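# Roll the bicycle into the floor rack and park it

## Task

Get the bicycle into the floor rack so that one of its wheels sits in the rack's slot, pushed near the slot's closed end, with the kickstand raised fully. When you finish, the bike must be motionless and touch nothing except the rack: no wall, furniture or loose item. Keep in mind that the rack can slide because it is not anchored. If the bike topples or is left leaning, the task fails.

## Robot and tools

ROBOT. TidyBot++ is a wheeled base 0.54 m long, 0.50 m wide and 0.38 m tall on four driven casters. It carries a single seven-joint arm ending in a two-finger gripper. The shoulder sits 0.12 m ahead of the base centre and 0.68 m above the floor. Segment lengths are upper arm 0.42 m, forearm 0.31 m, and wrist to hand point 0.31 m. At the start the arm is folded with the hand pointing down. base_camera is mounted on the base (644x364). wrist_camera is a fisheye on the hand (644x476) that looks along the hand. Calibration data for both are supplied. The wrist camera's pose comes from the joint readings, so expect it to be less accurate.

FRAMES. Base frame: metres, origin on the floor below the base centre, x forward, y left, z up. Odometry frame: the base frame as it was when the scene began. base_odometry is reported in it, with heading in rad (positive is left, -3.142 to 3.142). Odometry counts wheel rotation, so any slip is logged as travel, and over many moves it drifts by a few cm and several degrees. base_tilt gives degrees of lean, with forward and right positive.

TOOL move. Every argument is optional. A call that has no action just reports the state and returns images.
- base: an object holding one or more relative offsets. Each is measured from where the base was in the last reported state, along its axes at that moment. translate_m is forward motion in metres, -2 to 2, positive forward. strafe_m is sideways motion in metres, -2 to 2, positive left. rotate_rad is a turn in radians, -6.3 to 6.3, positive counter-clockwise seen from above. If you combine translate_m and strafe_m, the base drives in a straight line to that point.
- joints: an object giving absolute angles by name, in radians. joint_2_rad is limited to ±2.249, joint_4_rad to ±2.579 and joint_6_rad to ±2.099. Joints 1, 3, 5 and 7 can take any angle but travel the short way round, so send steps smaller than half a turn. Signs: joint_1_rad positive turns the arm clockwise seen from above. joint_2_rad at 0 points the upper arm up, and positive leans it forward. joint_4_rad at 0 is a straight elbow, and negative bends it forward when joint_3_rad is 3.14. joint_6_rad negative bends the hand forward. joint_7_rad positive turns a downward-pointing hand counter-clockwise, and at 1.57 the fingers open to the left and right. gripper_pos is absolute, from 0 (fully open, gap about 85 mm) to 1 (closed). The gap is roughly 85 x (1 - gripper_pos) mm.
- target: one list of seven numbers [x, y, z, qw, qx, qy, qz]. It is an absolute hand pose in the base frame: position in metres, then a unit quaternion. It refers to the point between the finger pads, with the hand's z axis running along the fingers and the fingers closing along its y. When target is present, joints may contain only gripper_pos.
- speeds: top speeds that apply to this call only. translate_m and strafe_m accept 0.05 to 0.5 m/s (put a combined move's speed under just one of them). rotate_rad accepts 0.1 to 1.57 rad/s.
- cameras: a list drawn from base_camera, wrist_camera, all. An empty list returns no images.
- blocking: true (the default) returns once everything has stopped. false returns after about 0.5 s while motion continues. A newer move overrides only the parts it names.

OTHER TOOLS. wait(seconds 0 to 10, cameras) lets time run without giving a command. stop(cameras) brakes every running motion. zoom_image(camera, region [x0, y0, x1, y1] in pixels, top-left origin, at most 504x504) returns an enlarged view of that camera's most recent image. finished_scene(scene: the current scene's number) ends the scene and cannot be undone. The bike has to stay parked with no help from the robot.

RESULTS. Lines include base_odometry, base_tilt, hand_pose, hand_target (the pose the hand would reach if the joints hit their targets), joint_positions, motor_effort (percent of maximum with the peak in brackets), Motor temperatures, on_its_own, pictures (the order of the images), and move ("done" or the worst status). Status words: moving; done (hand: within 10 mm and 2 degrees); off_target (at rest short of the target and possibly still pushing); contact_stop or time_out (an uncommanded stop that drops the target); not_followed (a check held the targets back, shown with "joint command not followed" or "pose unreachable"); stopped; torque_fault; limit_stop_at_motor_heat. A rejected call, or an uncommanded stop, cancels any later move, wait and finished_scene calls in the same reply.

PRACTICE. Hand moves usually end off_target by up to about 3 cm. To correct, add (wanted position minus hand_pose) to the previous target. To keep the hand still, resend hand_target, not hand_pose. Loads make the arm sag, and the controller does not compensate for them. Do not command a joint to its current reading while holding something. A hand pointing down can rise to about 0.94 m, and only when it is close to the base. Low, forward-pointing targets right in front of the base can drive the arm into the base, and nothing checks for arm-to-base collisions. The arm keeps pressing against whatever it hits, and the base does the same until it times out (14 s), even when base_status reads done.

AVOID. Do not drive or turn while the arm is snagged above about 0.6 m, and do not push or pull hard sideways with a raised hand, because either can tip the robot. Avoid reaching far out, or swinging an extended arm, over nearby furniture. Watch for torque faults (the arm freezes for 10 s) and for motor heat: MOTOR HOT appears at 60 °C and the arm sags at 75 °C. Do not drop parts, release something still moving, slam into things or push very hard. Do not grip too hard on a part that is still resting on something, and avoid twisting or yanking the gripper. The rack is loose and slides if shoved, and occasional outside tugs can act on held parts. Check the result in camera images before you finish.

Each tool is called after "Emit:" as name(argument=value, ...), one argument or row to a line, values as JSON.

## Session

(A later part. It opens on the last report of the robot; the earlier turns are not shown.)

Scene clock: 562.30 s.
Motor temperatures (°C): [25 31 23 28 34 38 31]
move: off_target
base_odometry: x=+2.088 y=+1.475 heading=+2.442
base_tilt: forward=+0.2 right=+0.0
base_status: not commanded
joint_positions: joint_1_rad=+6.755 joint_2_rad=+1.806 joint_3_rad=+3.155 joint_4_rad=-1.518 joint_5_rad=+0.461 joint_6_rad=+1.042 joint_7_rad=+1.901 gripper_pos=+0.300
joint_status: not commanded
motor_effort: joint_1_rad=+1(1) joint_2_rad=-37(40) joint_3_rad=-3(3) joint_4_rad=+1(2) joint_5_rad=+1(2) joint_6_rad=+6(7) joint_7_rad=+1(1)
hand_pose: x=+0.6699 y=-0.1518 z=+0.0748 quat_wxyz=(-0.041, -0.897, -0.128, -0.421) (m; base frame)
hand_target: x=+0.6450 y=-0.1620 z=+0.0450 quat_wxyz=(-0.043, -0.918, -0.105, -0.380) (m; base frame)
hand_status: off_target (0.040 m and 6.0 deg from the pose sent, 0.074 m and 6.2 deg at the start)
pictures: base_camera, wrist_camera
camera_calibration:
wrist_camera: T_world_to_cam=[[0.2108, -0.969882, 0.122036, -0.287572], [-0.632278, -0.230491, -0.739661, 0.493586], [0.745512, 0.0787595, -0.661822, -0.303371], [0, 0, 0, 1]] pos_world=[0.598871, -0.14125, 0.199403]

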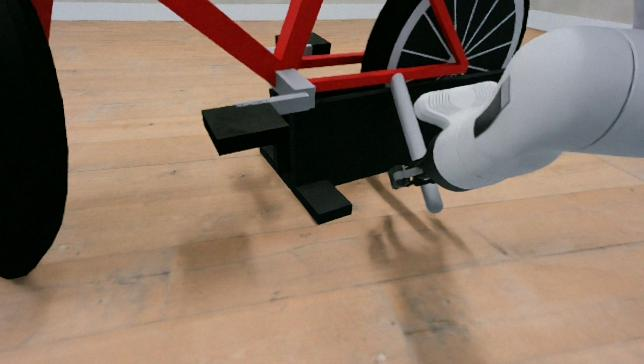

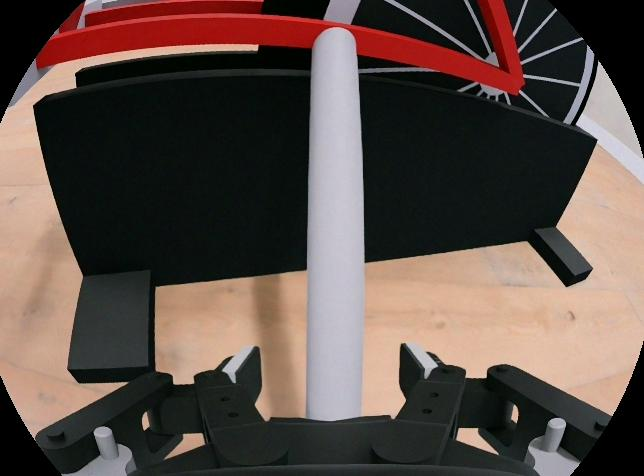

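Emit:
move(
  joints={"gripper_pos": 0.7},
)

Emit:
move(
  target=[0.645, -0.21, 0.065, -0.0606, -0.9144, -0.1464, -0.3788],
)

Scene clock: 563.17 s.
Motor temperatures (°C): [25 31 23 28 34 38 31]
move: done
base_odometry: x=+2.088 y=+1.475 heading=+2.442
base_tilt: forward=+0.2 right=+0.0
base_status: not commanded
joint_positions: joint_1_rad=+6.754 joint_2_rad=+1.806 joint_3_rad=+3.155 joint_4_rad=-1.518 joint_5_rad=+0.460 joint_6_rad=+1.042 joint_7_rad=+1.901 gripper_pos=+0.700
joint_status: all done
motor_effort: joint_1_rad=+1(1) joint_2_rad=-37(37) joint_3_rad=-3(4) joint_4_rad=+2(2) joint_5_rad=+2(2) joint_6_rad=+7(7) joint_7_rad=+1(1)
hand_pose: x=+0.6698 y=-0.1522 z=+0.0747 quat_wxyz=(-0.042, -0.897, -0.128, -0.421) (m; base frame)
hand_target: x=+0.6450 y=-0.1620 z=+0.0450 quat_wxyz=(-0.043, -0.918, -0.105, -0.380) (m; base frame)
hand_status: not commanded
pictures: base_camera, wrist_camera
camera_calibration:
wrist_camera: T_world_to_cam=[[0.21009, -0.970014, 0.122207, -0.287404], [-0.632746, -0.23019, -0.739354, 0.493711], [0.745315, 0.078005, -0.662134, -0.303298], [0, 0, 0, 1]] pos_world=[0.598827, -0.141479, 0.199326]

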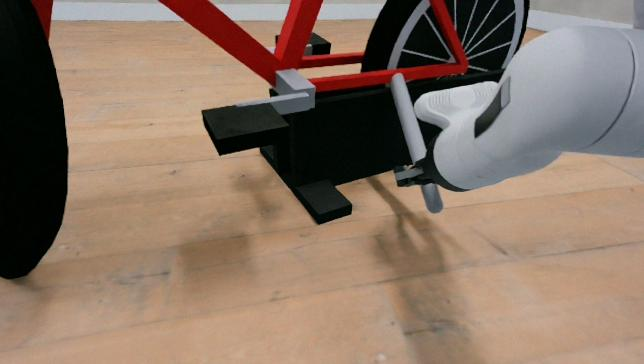

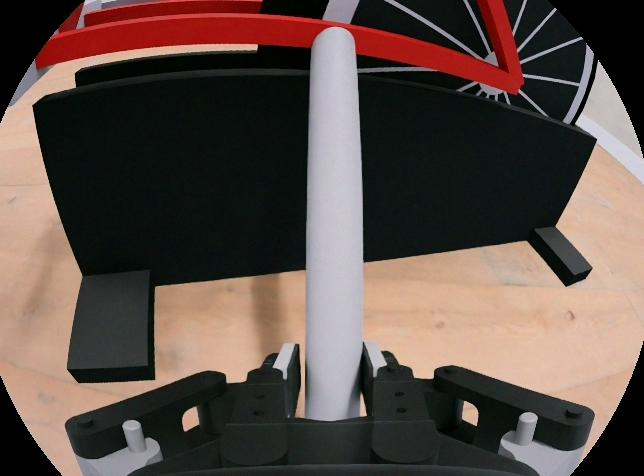

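Scene clock: 564.13 s.
Motor temperatures (°C): [25 31 23 28 34 38 31]
move: off_target
base_odometry: x=+2.088 y=+1.475 heading=+2.442
base_tilt: forward=+0.2 right=+0.0
base_status: not commanded
joint_positions: joint_1_rad=+6.799 joint_2_rad=+1.794 joint_3_rad=+3.155 joint_4_rad=-1.517 joint_5_rad=+0.537 joint_6_rad=+0.989 joint_7_rad=+1.908 gripper_pos=+0.700
joint_status: not commanded
motor_effort: joint_1_rad=+8(8) joint_2_rad=-40(40) joint_3_rad=+4(4) joint_4_rad=+3(4) joint_5_rad=-4(4) joint_6_rad=+5(7) joint_7_rad=+1(1)
hand_pose: x=+0.6593 y=-0.1591 z=+0.0710 quat_wxyz=(-0.031, -0.901, -0.146, -0.406) (m; base frame)
hand_target: x=+0.6450 y=-0.2100 z=+0.0650 quat_wxyz=(-0.060, -0.912, -0.146, -0.378) (m; base frame)
hand_status: off_target (0.053 m and 4.9 deg from the pose sent, 0.064 m and 6.0 deg at the start)
pictures: base_camera, wrist_camera
camera_calibration:
wrist_camera: T_world_to_cam=[[0.25208, -0.961023, 0.113538, -0.317115], [-0.648305, -0.254817, -0.717474, 0.487503], [0.718441, 0.107254, -0.68727, -0.273244], [0, 0, 0, 1]] pos_world=[0.592299, -0.151224, 0.197983]

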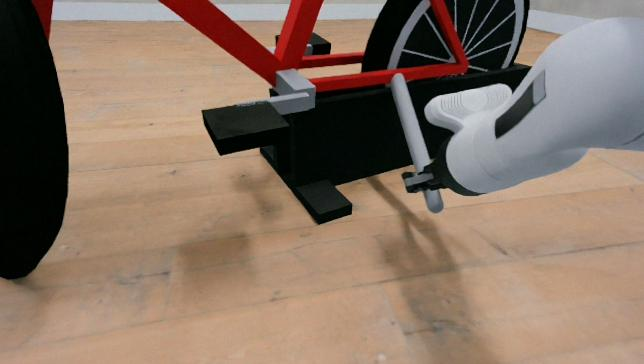

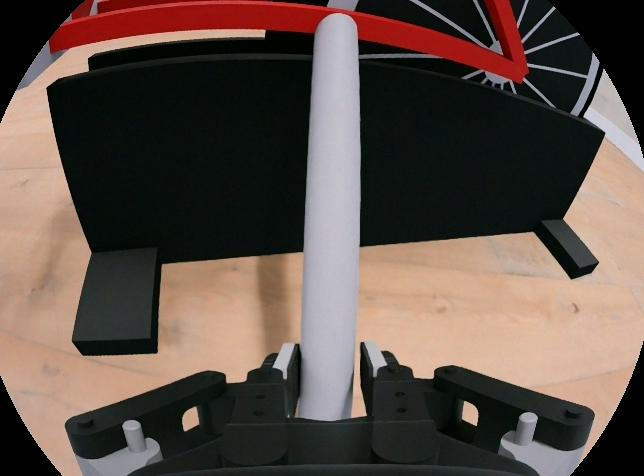

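Emit:
move(
  target=[0.655, -0.26, 0.075, -0.0828, -0.9021, -0.2, -0.3737],
)

Emit:
move(
  target=[0.655, -0.29, 0.095, -0.1, -0.893, -0.24, -0.37],
)

Scene clock: 565.37 s.
Motor temperatures (°C): [25 31 23 28 34 38 31]
move: off_target
base_odometry: x=+2.088 y=+1.475 heading=+2.442
base_tilt: forward=+0.3 right=+0.0
base_status: not commanded
joint_positions: joint_1_rad=+6.862 joint_2_rad=+1.778 joint_3_rad=+3.149 joint_4_rad=-1.462 joint_5_rad=+0.692 joint_6_rad=+0.904 joint_7_rad=+1.928 gripper_pos=+0.700
joint_status: not commanded
motor_effort: joint_1_rad=+12(13) joint_2_rad=-43(43) joint_3_rad=+6(7) joint_4_rad=+8(9) joint_5_rad=-6(9) joint_6_rad=+4(5) joint_7_rad=+1(2)
hand_pose: x=+0.6625 y=-0.1718 z=+0.0710 quat_wxyz=(-0.023, -0.894, -0.202, -0.400) (m; base frame)
hand_target: x=+0.6550 y=-0.2600 z=+0.0750 quat_wxyz=(-0.083, -0.902, -0.200, -0.374) (m; base frame)
hand_status: off_target (0.089 m and 7.6 deg from the pose sent, 0.101 m and 9.4 deg at the start)
pictures: base_camera, wrist_camera
camera_calibration:
wrist_camera: T_world_to_cam=[[0.35649, -0.923455, 0.14194, -0.394838], [-0.622858, -0.348135, -0.700607, 0.45223], [0.696393, 0.161351, -0.699287, -0.249473], [0, 0, 0, 1]] pos_world=[0.596162, -0.166926, 0.198426]

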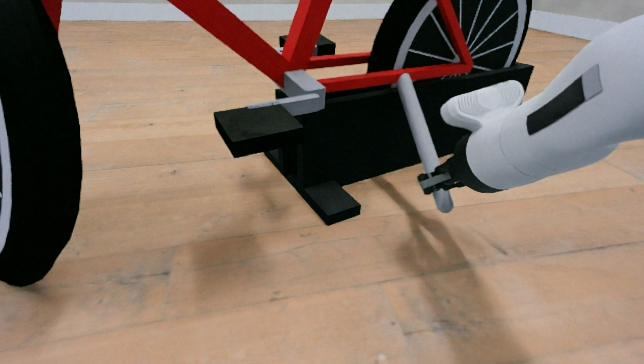

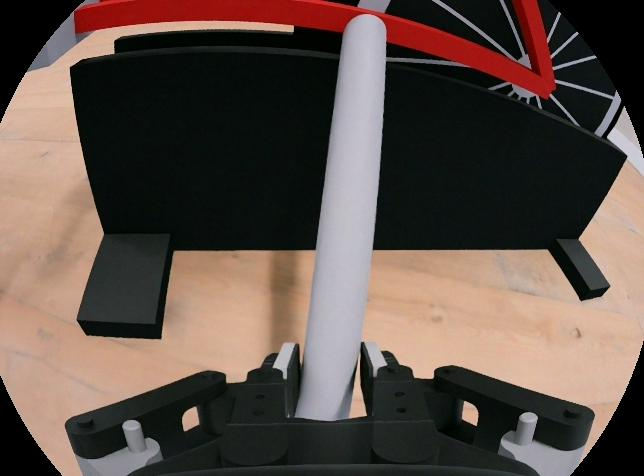

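Scene clock: 566.57 s.
Motor temperatures (°C): [25 32 23 28 34 38 31]
move: off_target
base_odometry: x=+2.088 y=+1.475 heading=+2.442
base_tilt: forward=+0.3 right=+0.0
base_status: not commanded
joint_positions: joint_1_rad=+6.941 joint_2_rad=+1.746 joint_3_rad=+3.144 joint_4_rad=-1.449 joint_5_rad=+0.770 joint_6_rad=+0.841 joint_7_rad=+1.976 gripper_pos=+0.700
joint_status: not commanded
motor_effort: joint_1_rad=+8(15) joint_2_rad=-47(48) joint_3_rad=+1(7) joint_4_rad=+9(10) joint_5_rad=-5(8) joint_6_rad=+8(8) joint_7_rad=+1(2)
hand_pose: x=+0.6548 y=-0.2105 z=+0.0781 quat_wxyz=(-0.041, -0.892, -0.229, -0.388) (m; base frame)
hand_target: x=+0.6550 y=-0.2900 z=+0.0950 quat_wxyz=(-0.100, -0.892, -0.240, -0.370) (m; base frame)
hand_status: off_target (0.081 m and 7.2 deg from the pose sent, 0.121 m and 10.4 deg at the start)
pictures: base_camera, wrist_camera
camera_calibration:
wrist_camera: T_world_to_cam=[[0.389517, -0.901142, 0.190316, -0.449553], [-0.62017, -0.409392, -0.669169, 0.421904], [0.68093, 0.142625, -0.718327, -0.225233], [0, 0, 0, 1]] pos_world=[0.590129, -0.200263, 0.206091]

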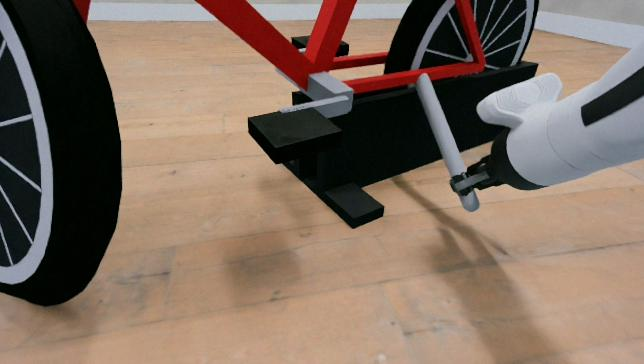

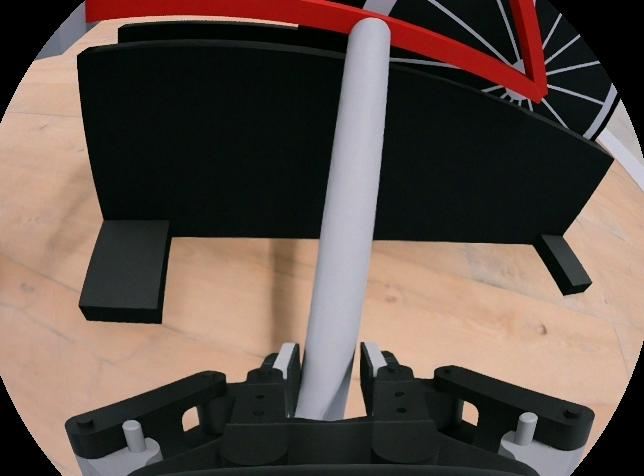

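Emit:
move(
  target=[0.64, -0.31, 0.085, -0.11, -0.885, -0.266, -0.3665],
  joints={"gripper_pos": 0.8},
)

Emit:
move(
  target=[0.64, -0.34, 0.115, -0.1313, -0.8683, -0.3170, -0.3597],
)

Scene clock: 568.43 s.
Motor temperatures (°C): [25 32 23 28 34 38 31]
move: off_target
base_odometry: x=+2.088 y=+1.475 heading=+2.442
base_tilt: forward=+0.2 right=+0.0
base_status: not commanded
joint_positions: joint_1_rad=+7.047 joint_2_rad=+1.709 joint_3_rad=+3.186 joint_4_rad=-1.373 joint_5_rad=+0.814 joint_6_rad=+0.836 joint_7_rad=+2.002 gripper_pos=+0.800
joint_status: all done
motor_effort: joint_1_rad=+1(10) joint_2_rad=-41(49) joint_3_rad=-3(5) joint_4_rad=+5(14) joint_5_rad=+0(7) joint_6_rad=+6(8) joint_7_rad=+1(3)
hand_pose: x=+0.6581 y=-0.3121 z=+0.1038 quat_wxyz=(-0.109, -0.881, -0.235, -0.397) (m; base frame)
hand_target: x=+0.6400 y=-0.3100 z=+0.0850 quat_wxyz=(-0.110, -0.885, -0.266, -0.366) (m; base frame)
hand_status: off_target (0.026 m and 5.0 deg from the pose sent, 0.101 m and 9.3 deg at the start)
pictures: base_camera, wrist_camera
camera_calibration:
wrist_camera: T_world_to_cam=[[0.342954, -0.882977, 0.320523, -0.524456], [-0.599877, -0.468446, -0.648619, 0.365584], [0.722863, 0.030172, -0.690332, -0.26014], [0, 0, 0, 1]] pos_world=[0.587215, -0.283977, 0.225642]

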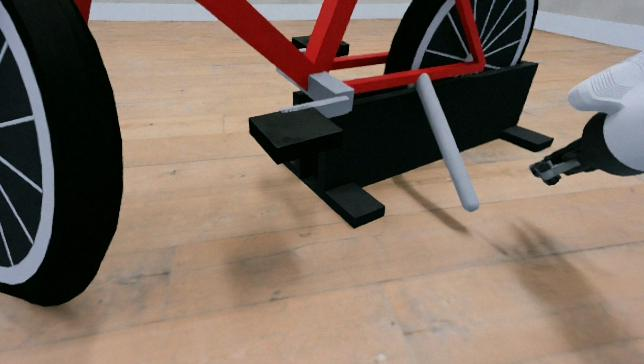

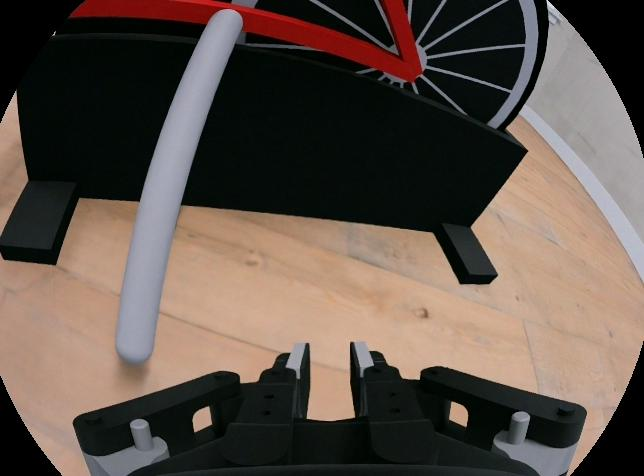

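Scene clock: 569.37 s.
Motor temperatures (°C): [25 32 23 28 34 38 31]
move: off_target
base_odometry: x=+2.088 y=+1.475 heading=+2.442
base_tilt: forward=+0.2 right=+0.0
base_status: not commanded
joint_positions: joint_1_rad=+7.080 joint_2_rad=+1.644 joint_3_rad=+3.186 joint_4_rad=-1.374 joint_5_rad=+0.883 joint_6_rad=+0.820 joint_7_rad=+2.049 gripper_pos=+0.800
joint_status: not commanded
motor_effort: joint_1_rad=+1(2) joint_2_rad=-43(44) joint_3_rad=-3(4) joint_4_rad=+6(6) joint_5_rad=+0(1) joint_6_rad=+7(7) joint_7_rad=+1(1)
hand_pose: x=+0.6682 y=-0.3401 z=+0.1380 quat_wxyz=(-0.136, -0.863, -0.278, -0.399) (m; base frame)
hand_target: x=+0.6400 y=-0.3400 z=+0.1150 quat_wxyz=(-0.131, -0.868, -0.317, -0.360) (m; base frame)
hand_status: off_target (0.036 m and 6.4 deg from the pose sent, 0.035 m and 10.7 deg at the start)
pictures: base_camera, wrist_camera
camera_calibration:
wrist_camera: T_world_to_cam=[[0.39039, -0.829118, 0.400198, -0.588044], [-0.55304, -0.558717, -0.618047, 0.314501], [0.736031, 0.0199544, -0.676653, -0.257136], [0, 0, 0, 1]] pos_world=[0.592758, -0.30671, 0.255718]

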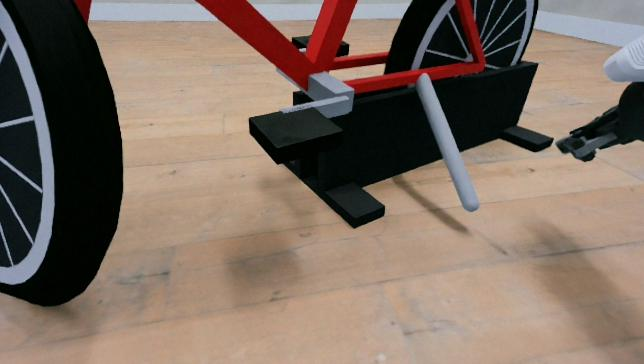

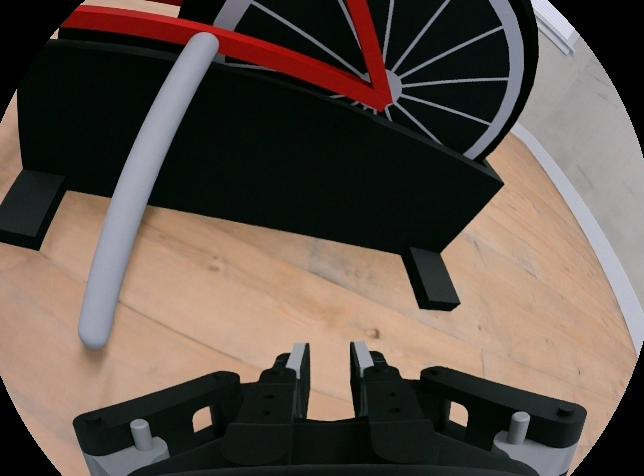

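Emit:
move(
  base={"translate_m": -0.35},
)

Emit:
move(
  joints={"joint_1_rad": 6.9, "joint_2_rad": -0.5, "joint_3_rad": 3.111, "joint_4_rad": -2.4, "joint_5_rad": 0.018, "joint_6_rad": -0.4, "joint_7_rad": 1.54, "gripper_pos": 0.3},
)

Scene clock: 571.77 s.
Motor temperatures (°C): [25 32 23 28 34 38 31]
move: done
base_odometry: x=+2.356 y=+1.249 heading=+2.442
base_tilt: forward=+0.2 right=+0.0
base_status: done
joint_positions: joint_1_rad=+7.094 joint_2_rad=+1.644 joint_3_rad=+3.187 joint_4_rad=-1.378 joint_5_rad=+0.883 joint_6_rad=+0.818 joint_7_rad=+2.049 gripper_pos=+0.800
joint_status: not commanded
motor_effort: joint_1_rad=+1(4) joint_2_rad=-42(44) joint_3_rad=-3(5) joint_4_rad=+6(7) joint_5_rad=+0(1) joint_6_rad=+6(7) joint_7_rad=+1(1)
hand_pose: x=+0.6611 y=-0.3471 z=+0.1366 quat_wxyz=(-0.137, -0.866, -0.272, -0.396) (m; base frame)
hand_target: x=+0.6400 y=-0.3400 z=+0.1150 quat_wxyz=(-0.131, -0.868, -0.317, -0.360) (m; base frame)
hand_status: not commanded
pictures: base_camera, wrist_camera
camera_calibration:
wrist_camera: T_world_to_cam=[[0.380785, -0.835137, 0.396926, -0.585807], [-0.564425, -0.549945, -0.615618, 0.316062], [0.732412, 0.0103828, -0.680783, -0.253049], [0, 0, 0, 1]] pos_world=[0.586796, -0.312785, 0.254824]

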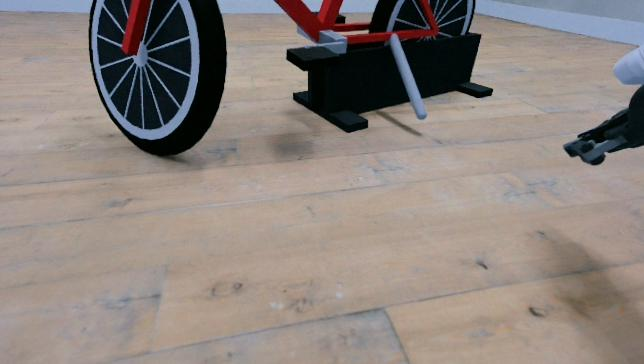

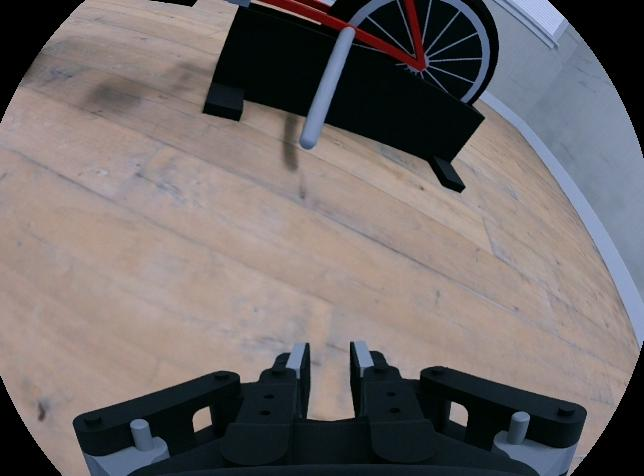

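Scene clock: 575.00 s.
Motor temperatures (°C): [25 32 23 28 34 38 31]
move: done
base_odometry: x=+2.356 y=+1.249 heading=+2.442
base_tilt: forward=+0.2 right=+0.0
base_status: not commanded
joint_positions: joint_1_rad=+6.918 joint_2_rad=-0.485 joint_3_rad=+3.139 joint_4_rad=-2.386 joint_5_rad=+0.072 joint_6_rad=-0.332 joint_7_rad=+1.587 gripper_pos=+0.300
joint_status: all done
motor_effort: joint_1_rad=+1(2) joint_2_rad=-1(47) joint_3_rad=+1(4) joint_4_rad=+20(22) joint_5_rad=+1(3) joint_6_rad=+7(8) joint_7_rad=+1(2)
hand_pose: x=+0.3952 y=-0.2096 z=+0.7609 quat_wxyz=(-0.164, -0.863, +0.248, -0.407) (m; base frame)
hand_target: x=+0.3913 y=-0.1822 z=+0.7418 quat_wxyz=(-0.125, -0.872, +0.270, -0.389) (m; base frame)
hand_status: not commanded
pictures: base_camera, wrist_camera
camera_calibration:
wrist_camera: T_world_to_cam=[[-0.549305, -0.835333, 0.0219504, 0.0353007], [-0.53575, 0.331901, -0.77641, 0.921742], [0.641276, -0.438246, -0.629845, 0.268528], [0, 0, 0, 1]] pos_world=[0.341014, -0.158758, 0.884007]

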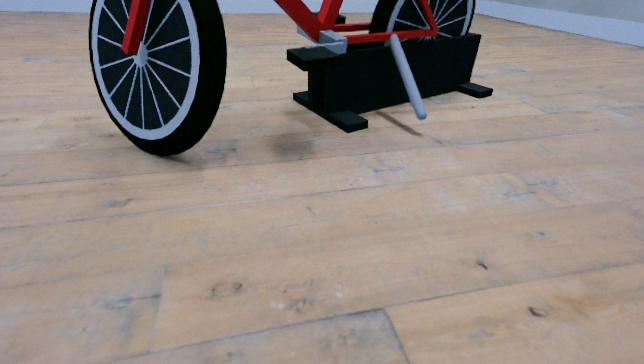

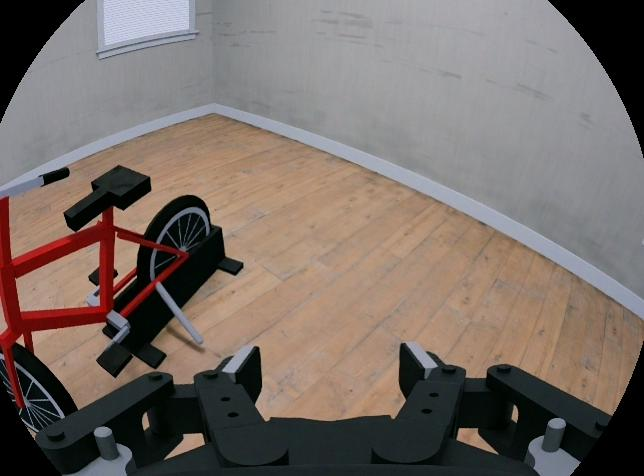

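Emit:
move(
  base={"translate_m": 0.5, "strafe_m": -1.1},
)

Emit:
move(
  base={"rotate_rad": 1.4},
  joints={"joint_1_rad": 6.283},
)

Scene clock: 579.43 s.
Motor temperatures (°C): [25 31 23 28 34 38 31]
move: done
base_odometry: x=+2.682 y=+2.413 heading=+2.441
base_tilt: forward=+0.2 right=+0.0
base_status: done
joint_positions: joint_1_rad=+6.917 joint_2_rad=-0.489 joint_3_rad=+3.136 joint_4_rad=-2.388 joint_5_rad=+0.069 joint_6_rad=-0.338 joint_7_rad=+1.586 gripper_pos=+0.300
joint_status: not commanded
motor_effort: joint_1_rad=+1(1) joint_2_rad=-2(4) joint_3_rad=+0(1) joint_4_rad=+21(21) joint_5_rad=+1(2) joint_6_rad=+6(7) joint_7_rad=+1(1)
hand_pose: x=+0.3947 y=-0.2073 z=+0.7600 quat_wxyz=(-0.163, -0.864, +0.248, -0.407) (m; base frame)
hand_target: x=+0.3913 y=-0.1822 z=+0.7418 quat_wxyz=(-0.125, -0.872, +0.270, -0.389) (m; base frame)
hand_status: not commanded
pictures: base_camera, wrist_camera
camera_calibration:
wrist_camera: T_world_to_cam=[[-0.54826, -0.83609, 0.0190793, 0.0386144], [-0.536974, 0.334443, -0.774472, 0.919503], [0.641148, -0.434857, -0.63232, 0.271923], [0, 0, 0, 1]] pos_world=[0.340577, -0.156989, 0.883335]

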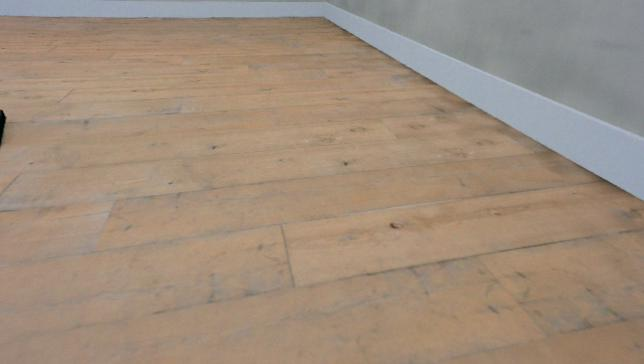

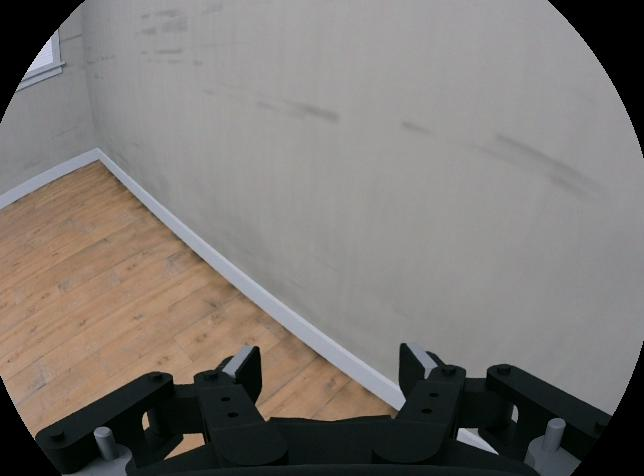

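Scene clock: 581.60 s.
Motor temperatures (°C): [25 31 23 28 34 38 31]
move: done
base_odometry: x=+2.682 y=+2.413 heading=-2.443
base_tilt: forward=+0.2 right=+0.0
base_status: done
joint_positions: joint_1_rad=+6.297 joint_2_rad=-0.489 joint_3_rad=+3.130 joint_4_rad=-2.388 joint_5_rad=+0.066 joint_6_rad=-0.338 joint_7_rad=+1.586 gripper_pos=+0.300
joint_status: all done
motor_effort: joint_1_rad=+1(2) joint_2_rad=-1(2) joint_3_rad=+0(2) joint_4_rad=+21(21) joint_5_rad=+0(2) joint_6_rad=+6(7) joint_7_rad=+1(1)
hand_pose: x=+0.4638 y=-0.0062 z=+0.7599 quat_wxyz=(-0.030, -0.899, -0.030, -0.437) (m; base frame)
hand_target: x=+0.4465 y=+0.0089 z=+0.7418 quat_wxyz=(-0.001, -0.913, -0.007, -0.409) (m; base frame)
hand_status: not commanded
pictures: base_camera, wrist_camera
camera_calibration:
wrist_camera: T_world_to_cam=[[0.0442599, -0.998829, 0.0195168, -0.0315432], [-0.63122, -0.0431021, -0.774405, 0.930634], [0.77434, 0.0219557, -0.632389, 0.256142], [0, 0, 0, 1]] pos_world=[0.39049, 0.00298222, 0.883284]

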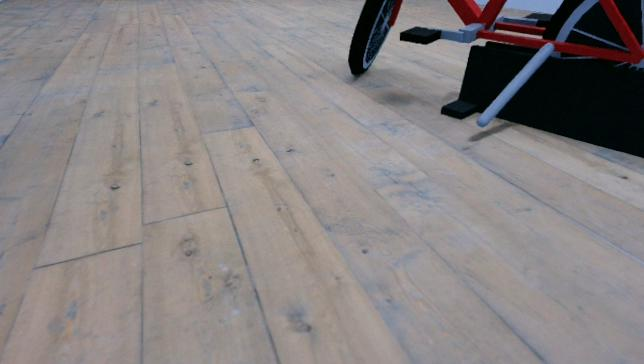

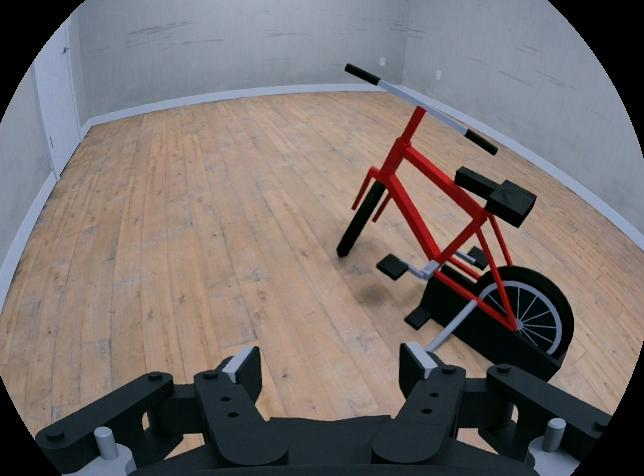

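Emit:
move(
  base={"translate_m": 0.4, "strafe_m": -1.15},
)

Emit:
move(
  base={"rotate_rad": 0.8},
)

Scene clock: 585.80 s.
Motor temperatures (°C): [25 31 23 28 34 38 31]
move: done
base_odometry: x=+1.636 y=+3.036 heading=-2.442
base_tilt: forward=+0.2 right=+0.0
base_status: done
joint_positions: joint_1_rad=+6.297 joint_2_rad=-0.489 joint_3_rad=+3.129 joint_4_rad=-2.388 joint_5_rad=+0.066 joint_6_rad=-0.338 joint_7_rad=+1.586 gripper_pos=+0.300
joint_status: not commanded
motor_effort: joint_1_rad=+1(1) joint_2_rad=-2(3) joint_3_rad=+0(2) joint_4_rad=+20(21) joint_5_rad=+2(2) joint_6_rad=+6(7) joint_7_rad=+1(1)
hand_pose: x=+0.4637 y=-0.0058 z=+0.7599 quat_wxyz=(-0.030, -0.899, -0.030, -0.437) (m; base frame)
hand_target: x=+0.4465 y=+0.0089 z=+0.7418 quat_wxyz=(-0.001, -0.913, -0.007, -0.409) (m; base frame)
hand_status: not commanded
pictures: base_camera, wrist_camera
camera_calibration:
wrist_camera: T_world_to_cam=[[0.0450126, -0.998794, 0.019586, -0.0315557], [-0.631123, -0.0436296, -0.774455, 0.930622], [0.774376, 0.022499, -0.632326, 0.256121], [0, 0, 0, 1]] pos_world=[0.390423, 0.00332253, 0.883295]

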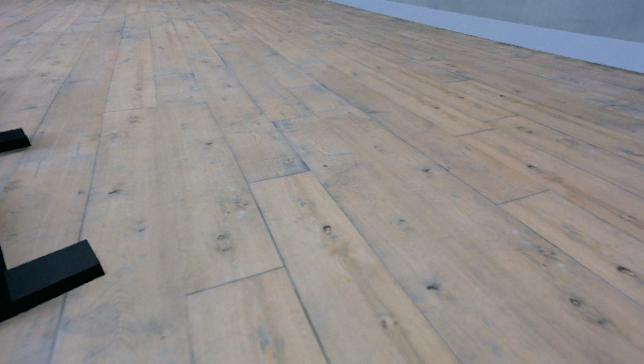

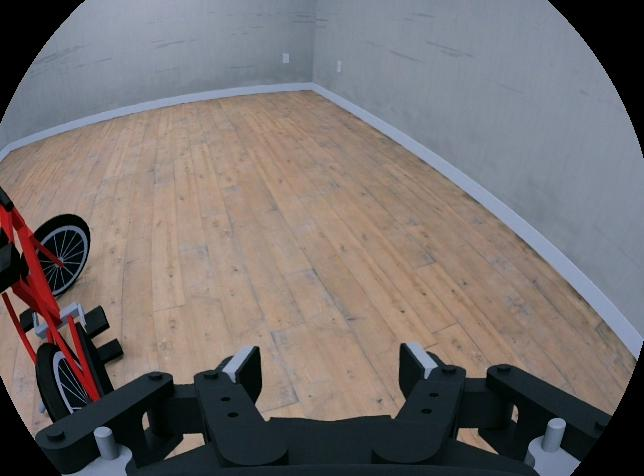

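Scene clock: 587.50 s.
Motor temperatures (°C): [25 31 23 28 34 38 31]
move: done
base_odometry: x=+1.636 y=+3.036 heading=-1.643
base_tilt: forward=+0.3 right=+0.0
base_status: done
joint_positions: joint_1_rad=+6.294 joint_2_rad=-0.489 joint_3_rad=+3.128 joint_4_rad=-2.388 joint_5_rad=+0.066 joint_6_rad=-0.338 joint_7_rad=+1.585 gripper_pos=+0.300
joint_status: not commanded
motor_effort: joint_1_rad=+1(2) joint_2_rad=-2(2) joint_3_rad=+1(2) joint_4_rad=+21(21) joint_5_rad=+0(2) joint_6_rad=+7(7) joint_7_rad=+1(1)
hand_pose: x=+0.4637 y=-0.0047 z=+0.7599 quat_wxyz=(-0.029, -0.899, -0.031, -0.437) (m; base frame)
hand_target: x=+0.4465 y=+0.0089 z=+0.7418 quat_wxyz=(-0.001, -0.913, -0.007, -0.409) (m; base frame)
hand_status: not commanded
pictures: base_camera, wrist_camera
camera_calibration:
wrist_camera: T_world_to_cam=[[0.0480652, -0.998654, 0.0194937, -0.0317162], [-0.630988, -0.0454868, -0.774458, 0.930605], [0.774302, 0.0249242, -0.632325, 0.256129], [0, 0, 0, 1]] pos_world=[0.390404, 0.00427294, 0.883289]

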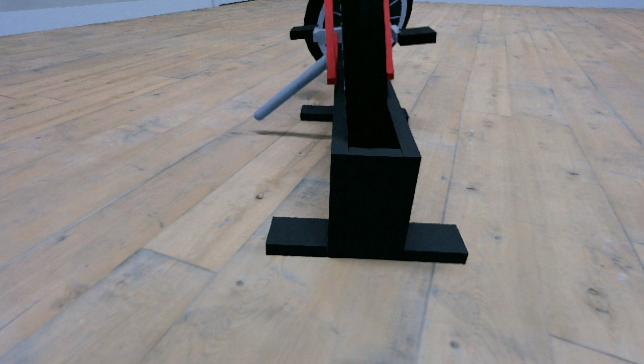

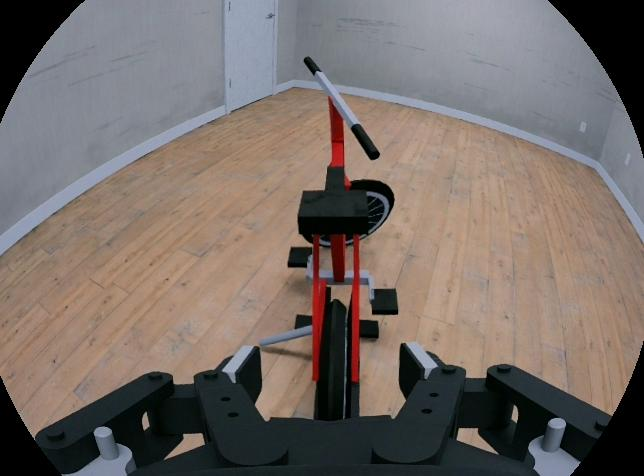

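Emit:
move(
  target=[0.60, 0.22, 0.42, 0, 1, 0, 0],
  joints={"gripper_pos": 1.0},
)

Emit:
move(
  target=[0.70, 0.22, 0.11, 0, 1, 0, 0],
)

Scene clock: 591.67 s.
Motor temperatures (°C): [25 31 23 28 34 38 31]
move: off_target
base_odometry: x=+1.636 y=+3.036 heading=-1.643
base_tilt: forward=+0.3 right=+0.0
base_status: not commanded
joint_positions: joint_1_rad=+5.842 joint_2_rad=+0.819 joint_3_rad=+3.164 joint_4_rad=-1.564 joint_5_rad=-0.003 joint_6_rad=-0.678 joint_7_rad=+1.236 gripper_pos=+0.999
joint_status: all done
motor_effort: joint_1_rad=+1(2) joint_2_rad=-39(41) joint_3_rad=-1(1) joint_4_rad=+12(21) joint_5_rad=+1(2) joint_6_rad=+0(7) joint_7_rad=+1(1)
hand_pose: x=+0.6195 y=+0.2247 z=+0.4303 quat_wxyz=(+0.008, -0.998, -0.044, -0.040) (m; base frame)
hand_target: x=+0.6000 y=+0.2200 z=+0.4200 quat_wxyz=(+0.000, -1.000, +0.000, +0.000) (m; base frame)
hand_status: off_target (0.023 m and 6.9 deg from the pose sent, 0.430 m and 52.1 deg at the start)
pictures: base_camera, wrist_camera
camera_calibration:
wrist_camera: T_world_to_cam=[[0.0562333, -0.996195, -0.0665792, 0.227703], [-0.996724, -0.05213, -0.0618428, 0.705442], [0.0581367, 0.0698387, -0.995863, 0.511403], [0, 0, 0, 1]] pos_world=[0.660595, 0.227895, 0.568074]

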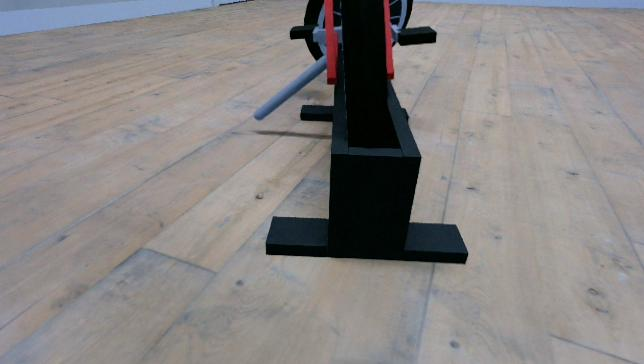

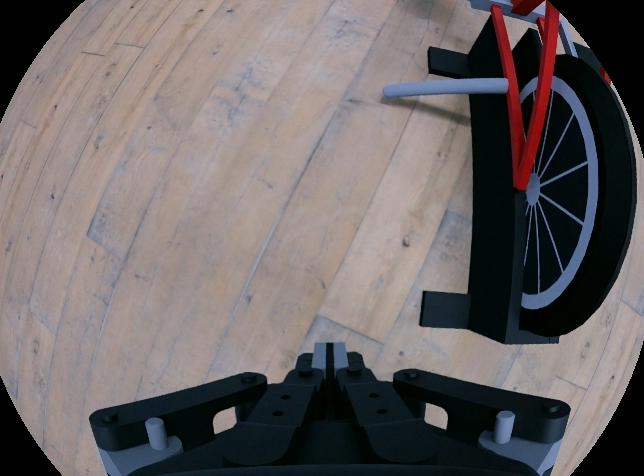

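Scene clock: 593.73 s.
Motor temperatures (°C): [25 31 23 28 34 38 31]
move: off_target
base_odometry: x=+1.636 y=+3.036 heading=-1.643
base_tilt: forward=+0.2 right=+0.0
base_status: not commanded
joint_positions: joint_1_rad=+5.887 joint_2_rad=+1.589 joint_3_rad=+3.168 joint_4_rad=-0.851 joint_5_rad=-0.031 joint_6_rad=-0.680 joint_7_rad=+1.235 gripper_pos=+0.999
joint_status: not commanded
motor_effort: joint_1_rad=+1(2) joint_2_rad=-48(52) joint_3_rad=-1(1) joint_4_rad=+11(13) joint_5_rad=+1(2) joint_6_rad=+0(1) joint_7_rad=+1(1)
hand_pose: x=+0.7038 y=+0.2367 z=+0.1228 quat_wxyz=(+0.001, -1.000, -0.019, -0.012) (m; base frame)
hand_target: x=+0.7000 y=+0.2200 z=+0.1100 quat_wxyz=(+0.000, -1.000, +0.000, +0.000) (m; base frame)
hand_status: off_target (0.021 m and 2.5 deg from the pose sent, 0.330 m and 6.9 deg at the start)
pictures: base_camera, wrist_camera
camera_calibration:
wrist_camera: T_world_to_cam=[[0.00136816, -0.998595, -0.0529651, 0.251929], [-0.999982, -0.00105529, -0.0059347, 0.754419], [0.00587048, 0.0529722, -0.998579, 0.240471], [0, 0, 0, 1]] pos_world=[0.752649, 0.239633, 0.25795]

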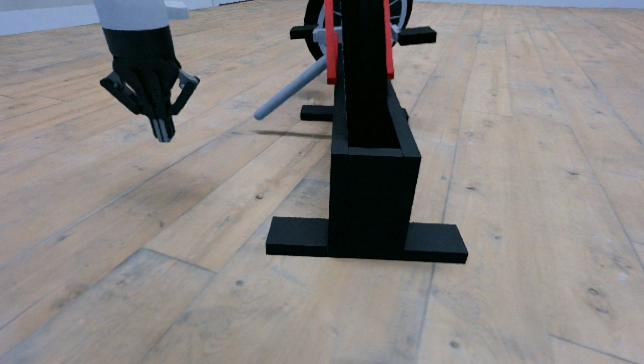

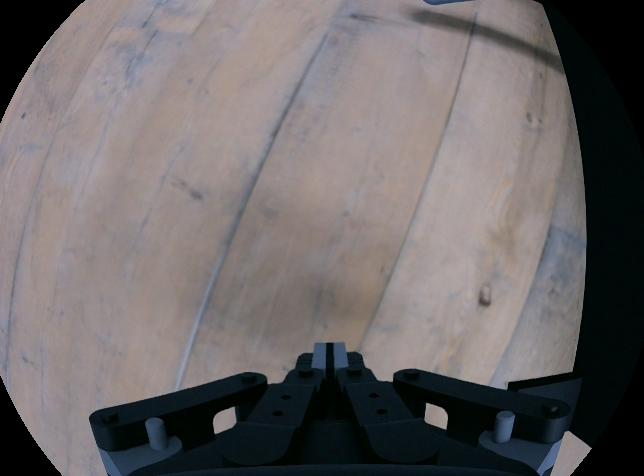

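Emit:
move(
  base={"translate_m": 0.265},
  speeds={"translate_m": 0.2},
)

Emit:
move(
  target=[0.725, 0.205, 0.075, 0, 1, 0, 0],
)

Scene clock: 596.23 s.
Motor temperatures (°C): [25 31 23 28 34 38 31]
move: done
base_odometry: x=+1.617 y=+2.771 heading=-1.641
base_tilt: forward=+0.3 right=+0.0
base_status: done
joint_positions: joint_1_rad=+5.893 joint_2_rad=+1.589 joint_3_rad=+3.170 joint_4_rad=-0.844 joint_5_rad=-0.033 joint_6_rad=-0.680 joint_7_rad=+1.235 gripper_pos=+0.999
joint_status: not commanded
motor_effort: joint_1_rad=+1(2) joint_2_rad=-48(50) joint_3_rad=+0(1) joint_4_rad=+12(13) joint_5_rad=+2(2) joint_6_rad=+0(1) joint_7_rad=+1(1)
hand_pose: x=+0.7087 y=+0.2343 z=+0.1240 quat_wxyz=(+0.002, -1.000, -0.015, -0.015) (m; base frame)
hand_target: x=+0.7000 y=+0.2200 z=+0.1100 quat_wxyz=(+0.000, -1.000, +0.000, +0.000) (m; base frame)
hand_status: not commanded
pictures: base_camera, wrist_camera
camera_calibration:
wrist_camera: T_world_to_cam=[[-0.0051094, -0.998462, -0.0552042, 0.254459], [-0.999907, 0.00579823, -0.0123249, 0.75851], [0.012626, 0.0551361, -0.998399, 0.236494], [0, 0, 0, 1]] pos_world=[0.756754, 0.23663, 0.259511]

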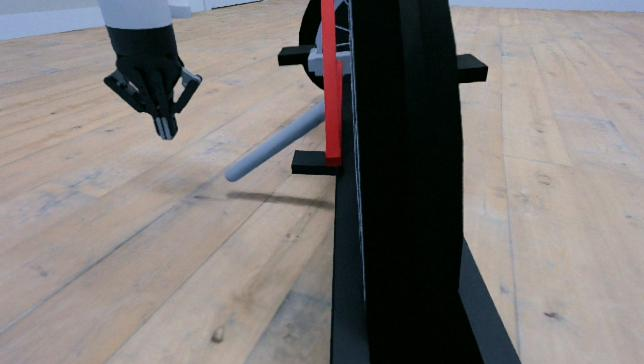

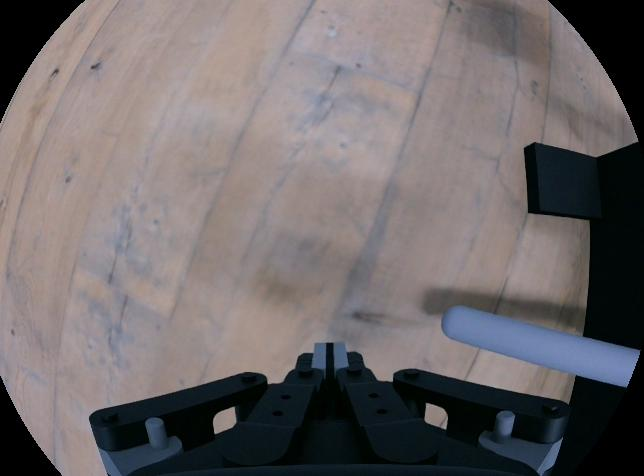

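Scene clock: 597.80 s.
Motor temperatures (°C): [25 31 23 28 34 38 31]
move: off_target
base_odometry: x=+1.617 y=+2.771 heading=-1.641
base_tilt: forward=+0.3 right=-0.1
base_status: not commanded
joint_positions: joint_1_rad=+5.932 joint_2_rad=+1.724 joint_3_rad=+3.170 joint_4_rad=-0.600 joint_5_rad=-0.033 joint_6_rad=-0.733 joint_7_rad=+1.235 gripper_pos=+0.999
joint_status: not commanded
motor_effort: joint_1_rad=+1(2) joint_2_rad=-49(51) joint_3_rad=-1(1) joint_4_rad=+13(14) joint_5_rad=+1(2) joint_6_rad=+1(1) joint_7_rad=+1(1)
hand_pose: x=+0.7514 y=+0.2260 z=+0.0922 quat_wxyz=(+0.012, -0.999, +0.001, -0.041) (m; base frame)
hand_target: x=+0.7250 y=+0.2050 z=+0.0750 quat_wxyz=(+0.000, -1.000, +0.000, +0.000) (m; base frame)
hand_status: off_target (0.038 m and 4.9 deg from the pose sent, 0.059 m and 2.5 deg at the start)
pictures: base_camera, wrist_camera
camera_calibration:
wrist_camera: T_world_to_cam=[[-0.0340154, -0.996392, -0.0777582, 0.267907], [-0.997278, 0.0389317, -0.0626097, 0.795957], [0.0654111, 0.0754169, -0.995004, 0.160069], [0, 0, 0, 1]] pos_world=[0.792433, 0.223881, 0.229936]

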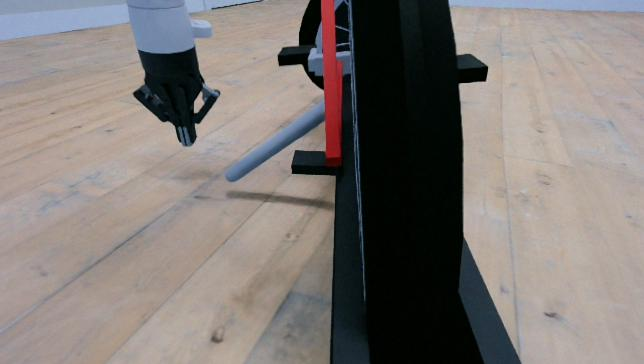

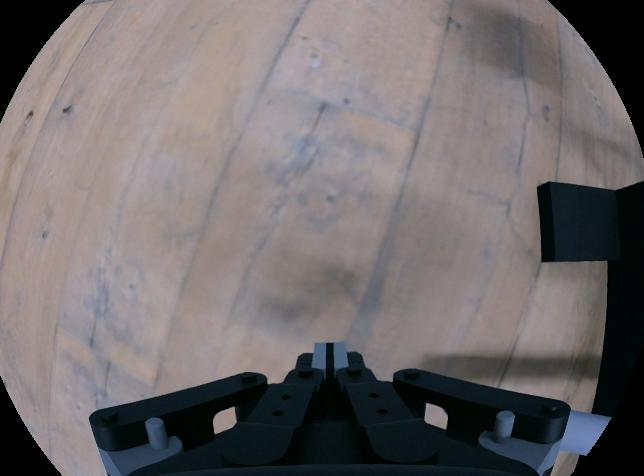

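Emit:
move(
  target=[0.725, 0.105, 0.055, 0, 1, 0, 0],
)

Scene clock: 599.27 s.
Motor temperatures (°C): [25 31 23 28 34 38 31]
move: off_target
base_odometry: x=+1.617 y=+2.771 heading=-1.641
base_tilt: forward=+0.3 right=+0.0
base_status: not commanded
joint_positions: joint_1_rad=+6.105 joint_2_rad=+1.726 joint_3_rad=+3.170 joint_4_rad=-0.694 joint_5_rad=-0.033 joint_6_rad=-0.733 joint_7_rad=+1.381 gripper_pos=+0.999
joint_status: not commanded
motor_effort: joint_1_rad=+1(5) joint_2_rad=-48(50) joint_3_rad=-1(3) joint_4_rad=+12(13) joint_5_rad=+1(2) joint_6_rad=-1(1) joint_7_rad=+1(1)
hand_pose: x=+0.7304 y=+0.1037 z=+0.0694 quat_wxyz=(-0.004, -1.000, +0.016, +0.005) (m; base frame)
hand_target: x=+0.7250 y=+0.1050 z=+0.0550 quat_wxyz=(+0.000, -1.000, +0.000, +0.000) (m; base frame)
hand_status: off_target (0.015 m and 2.0 deg from the pose sent, 0.129 m and 4.9 deg at the start)
pictures: base_camera, wrist_camera
camera_calibration:
wrist_camera: T_world_to_cam=[[-0.069387, -0.996698, -0.0421632, 0.167042], [-0.997306, 0.0682973, 0.0267587, 0.769127], [-0.0237907, 0.0439063, -0.998752, 0.216651], [0, 0, 0, 1]] pos_world=[0.783799, 0.104448, 0.202843]

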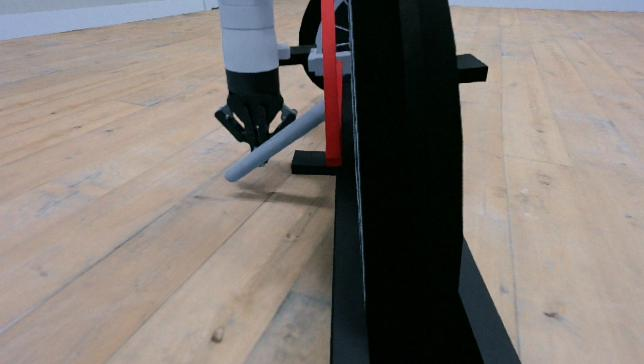

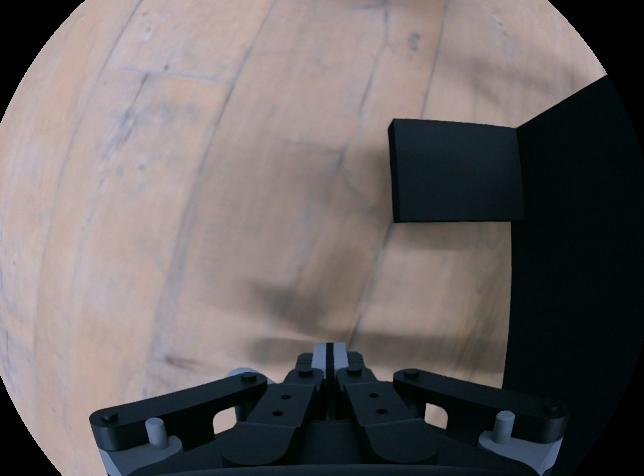

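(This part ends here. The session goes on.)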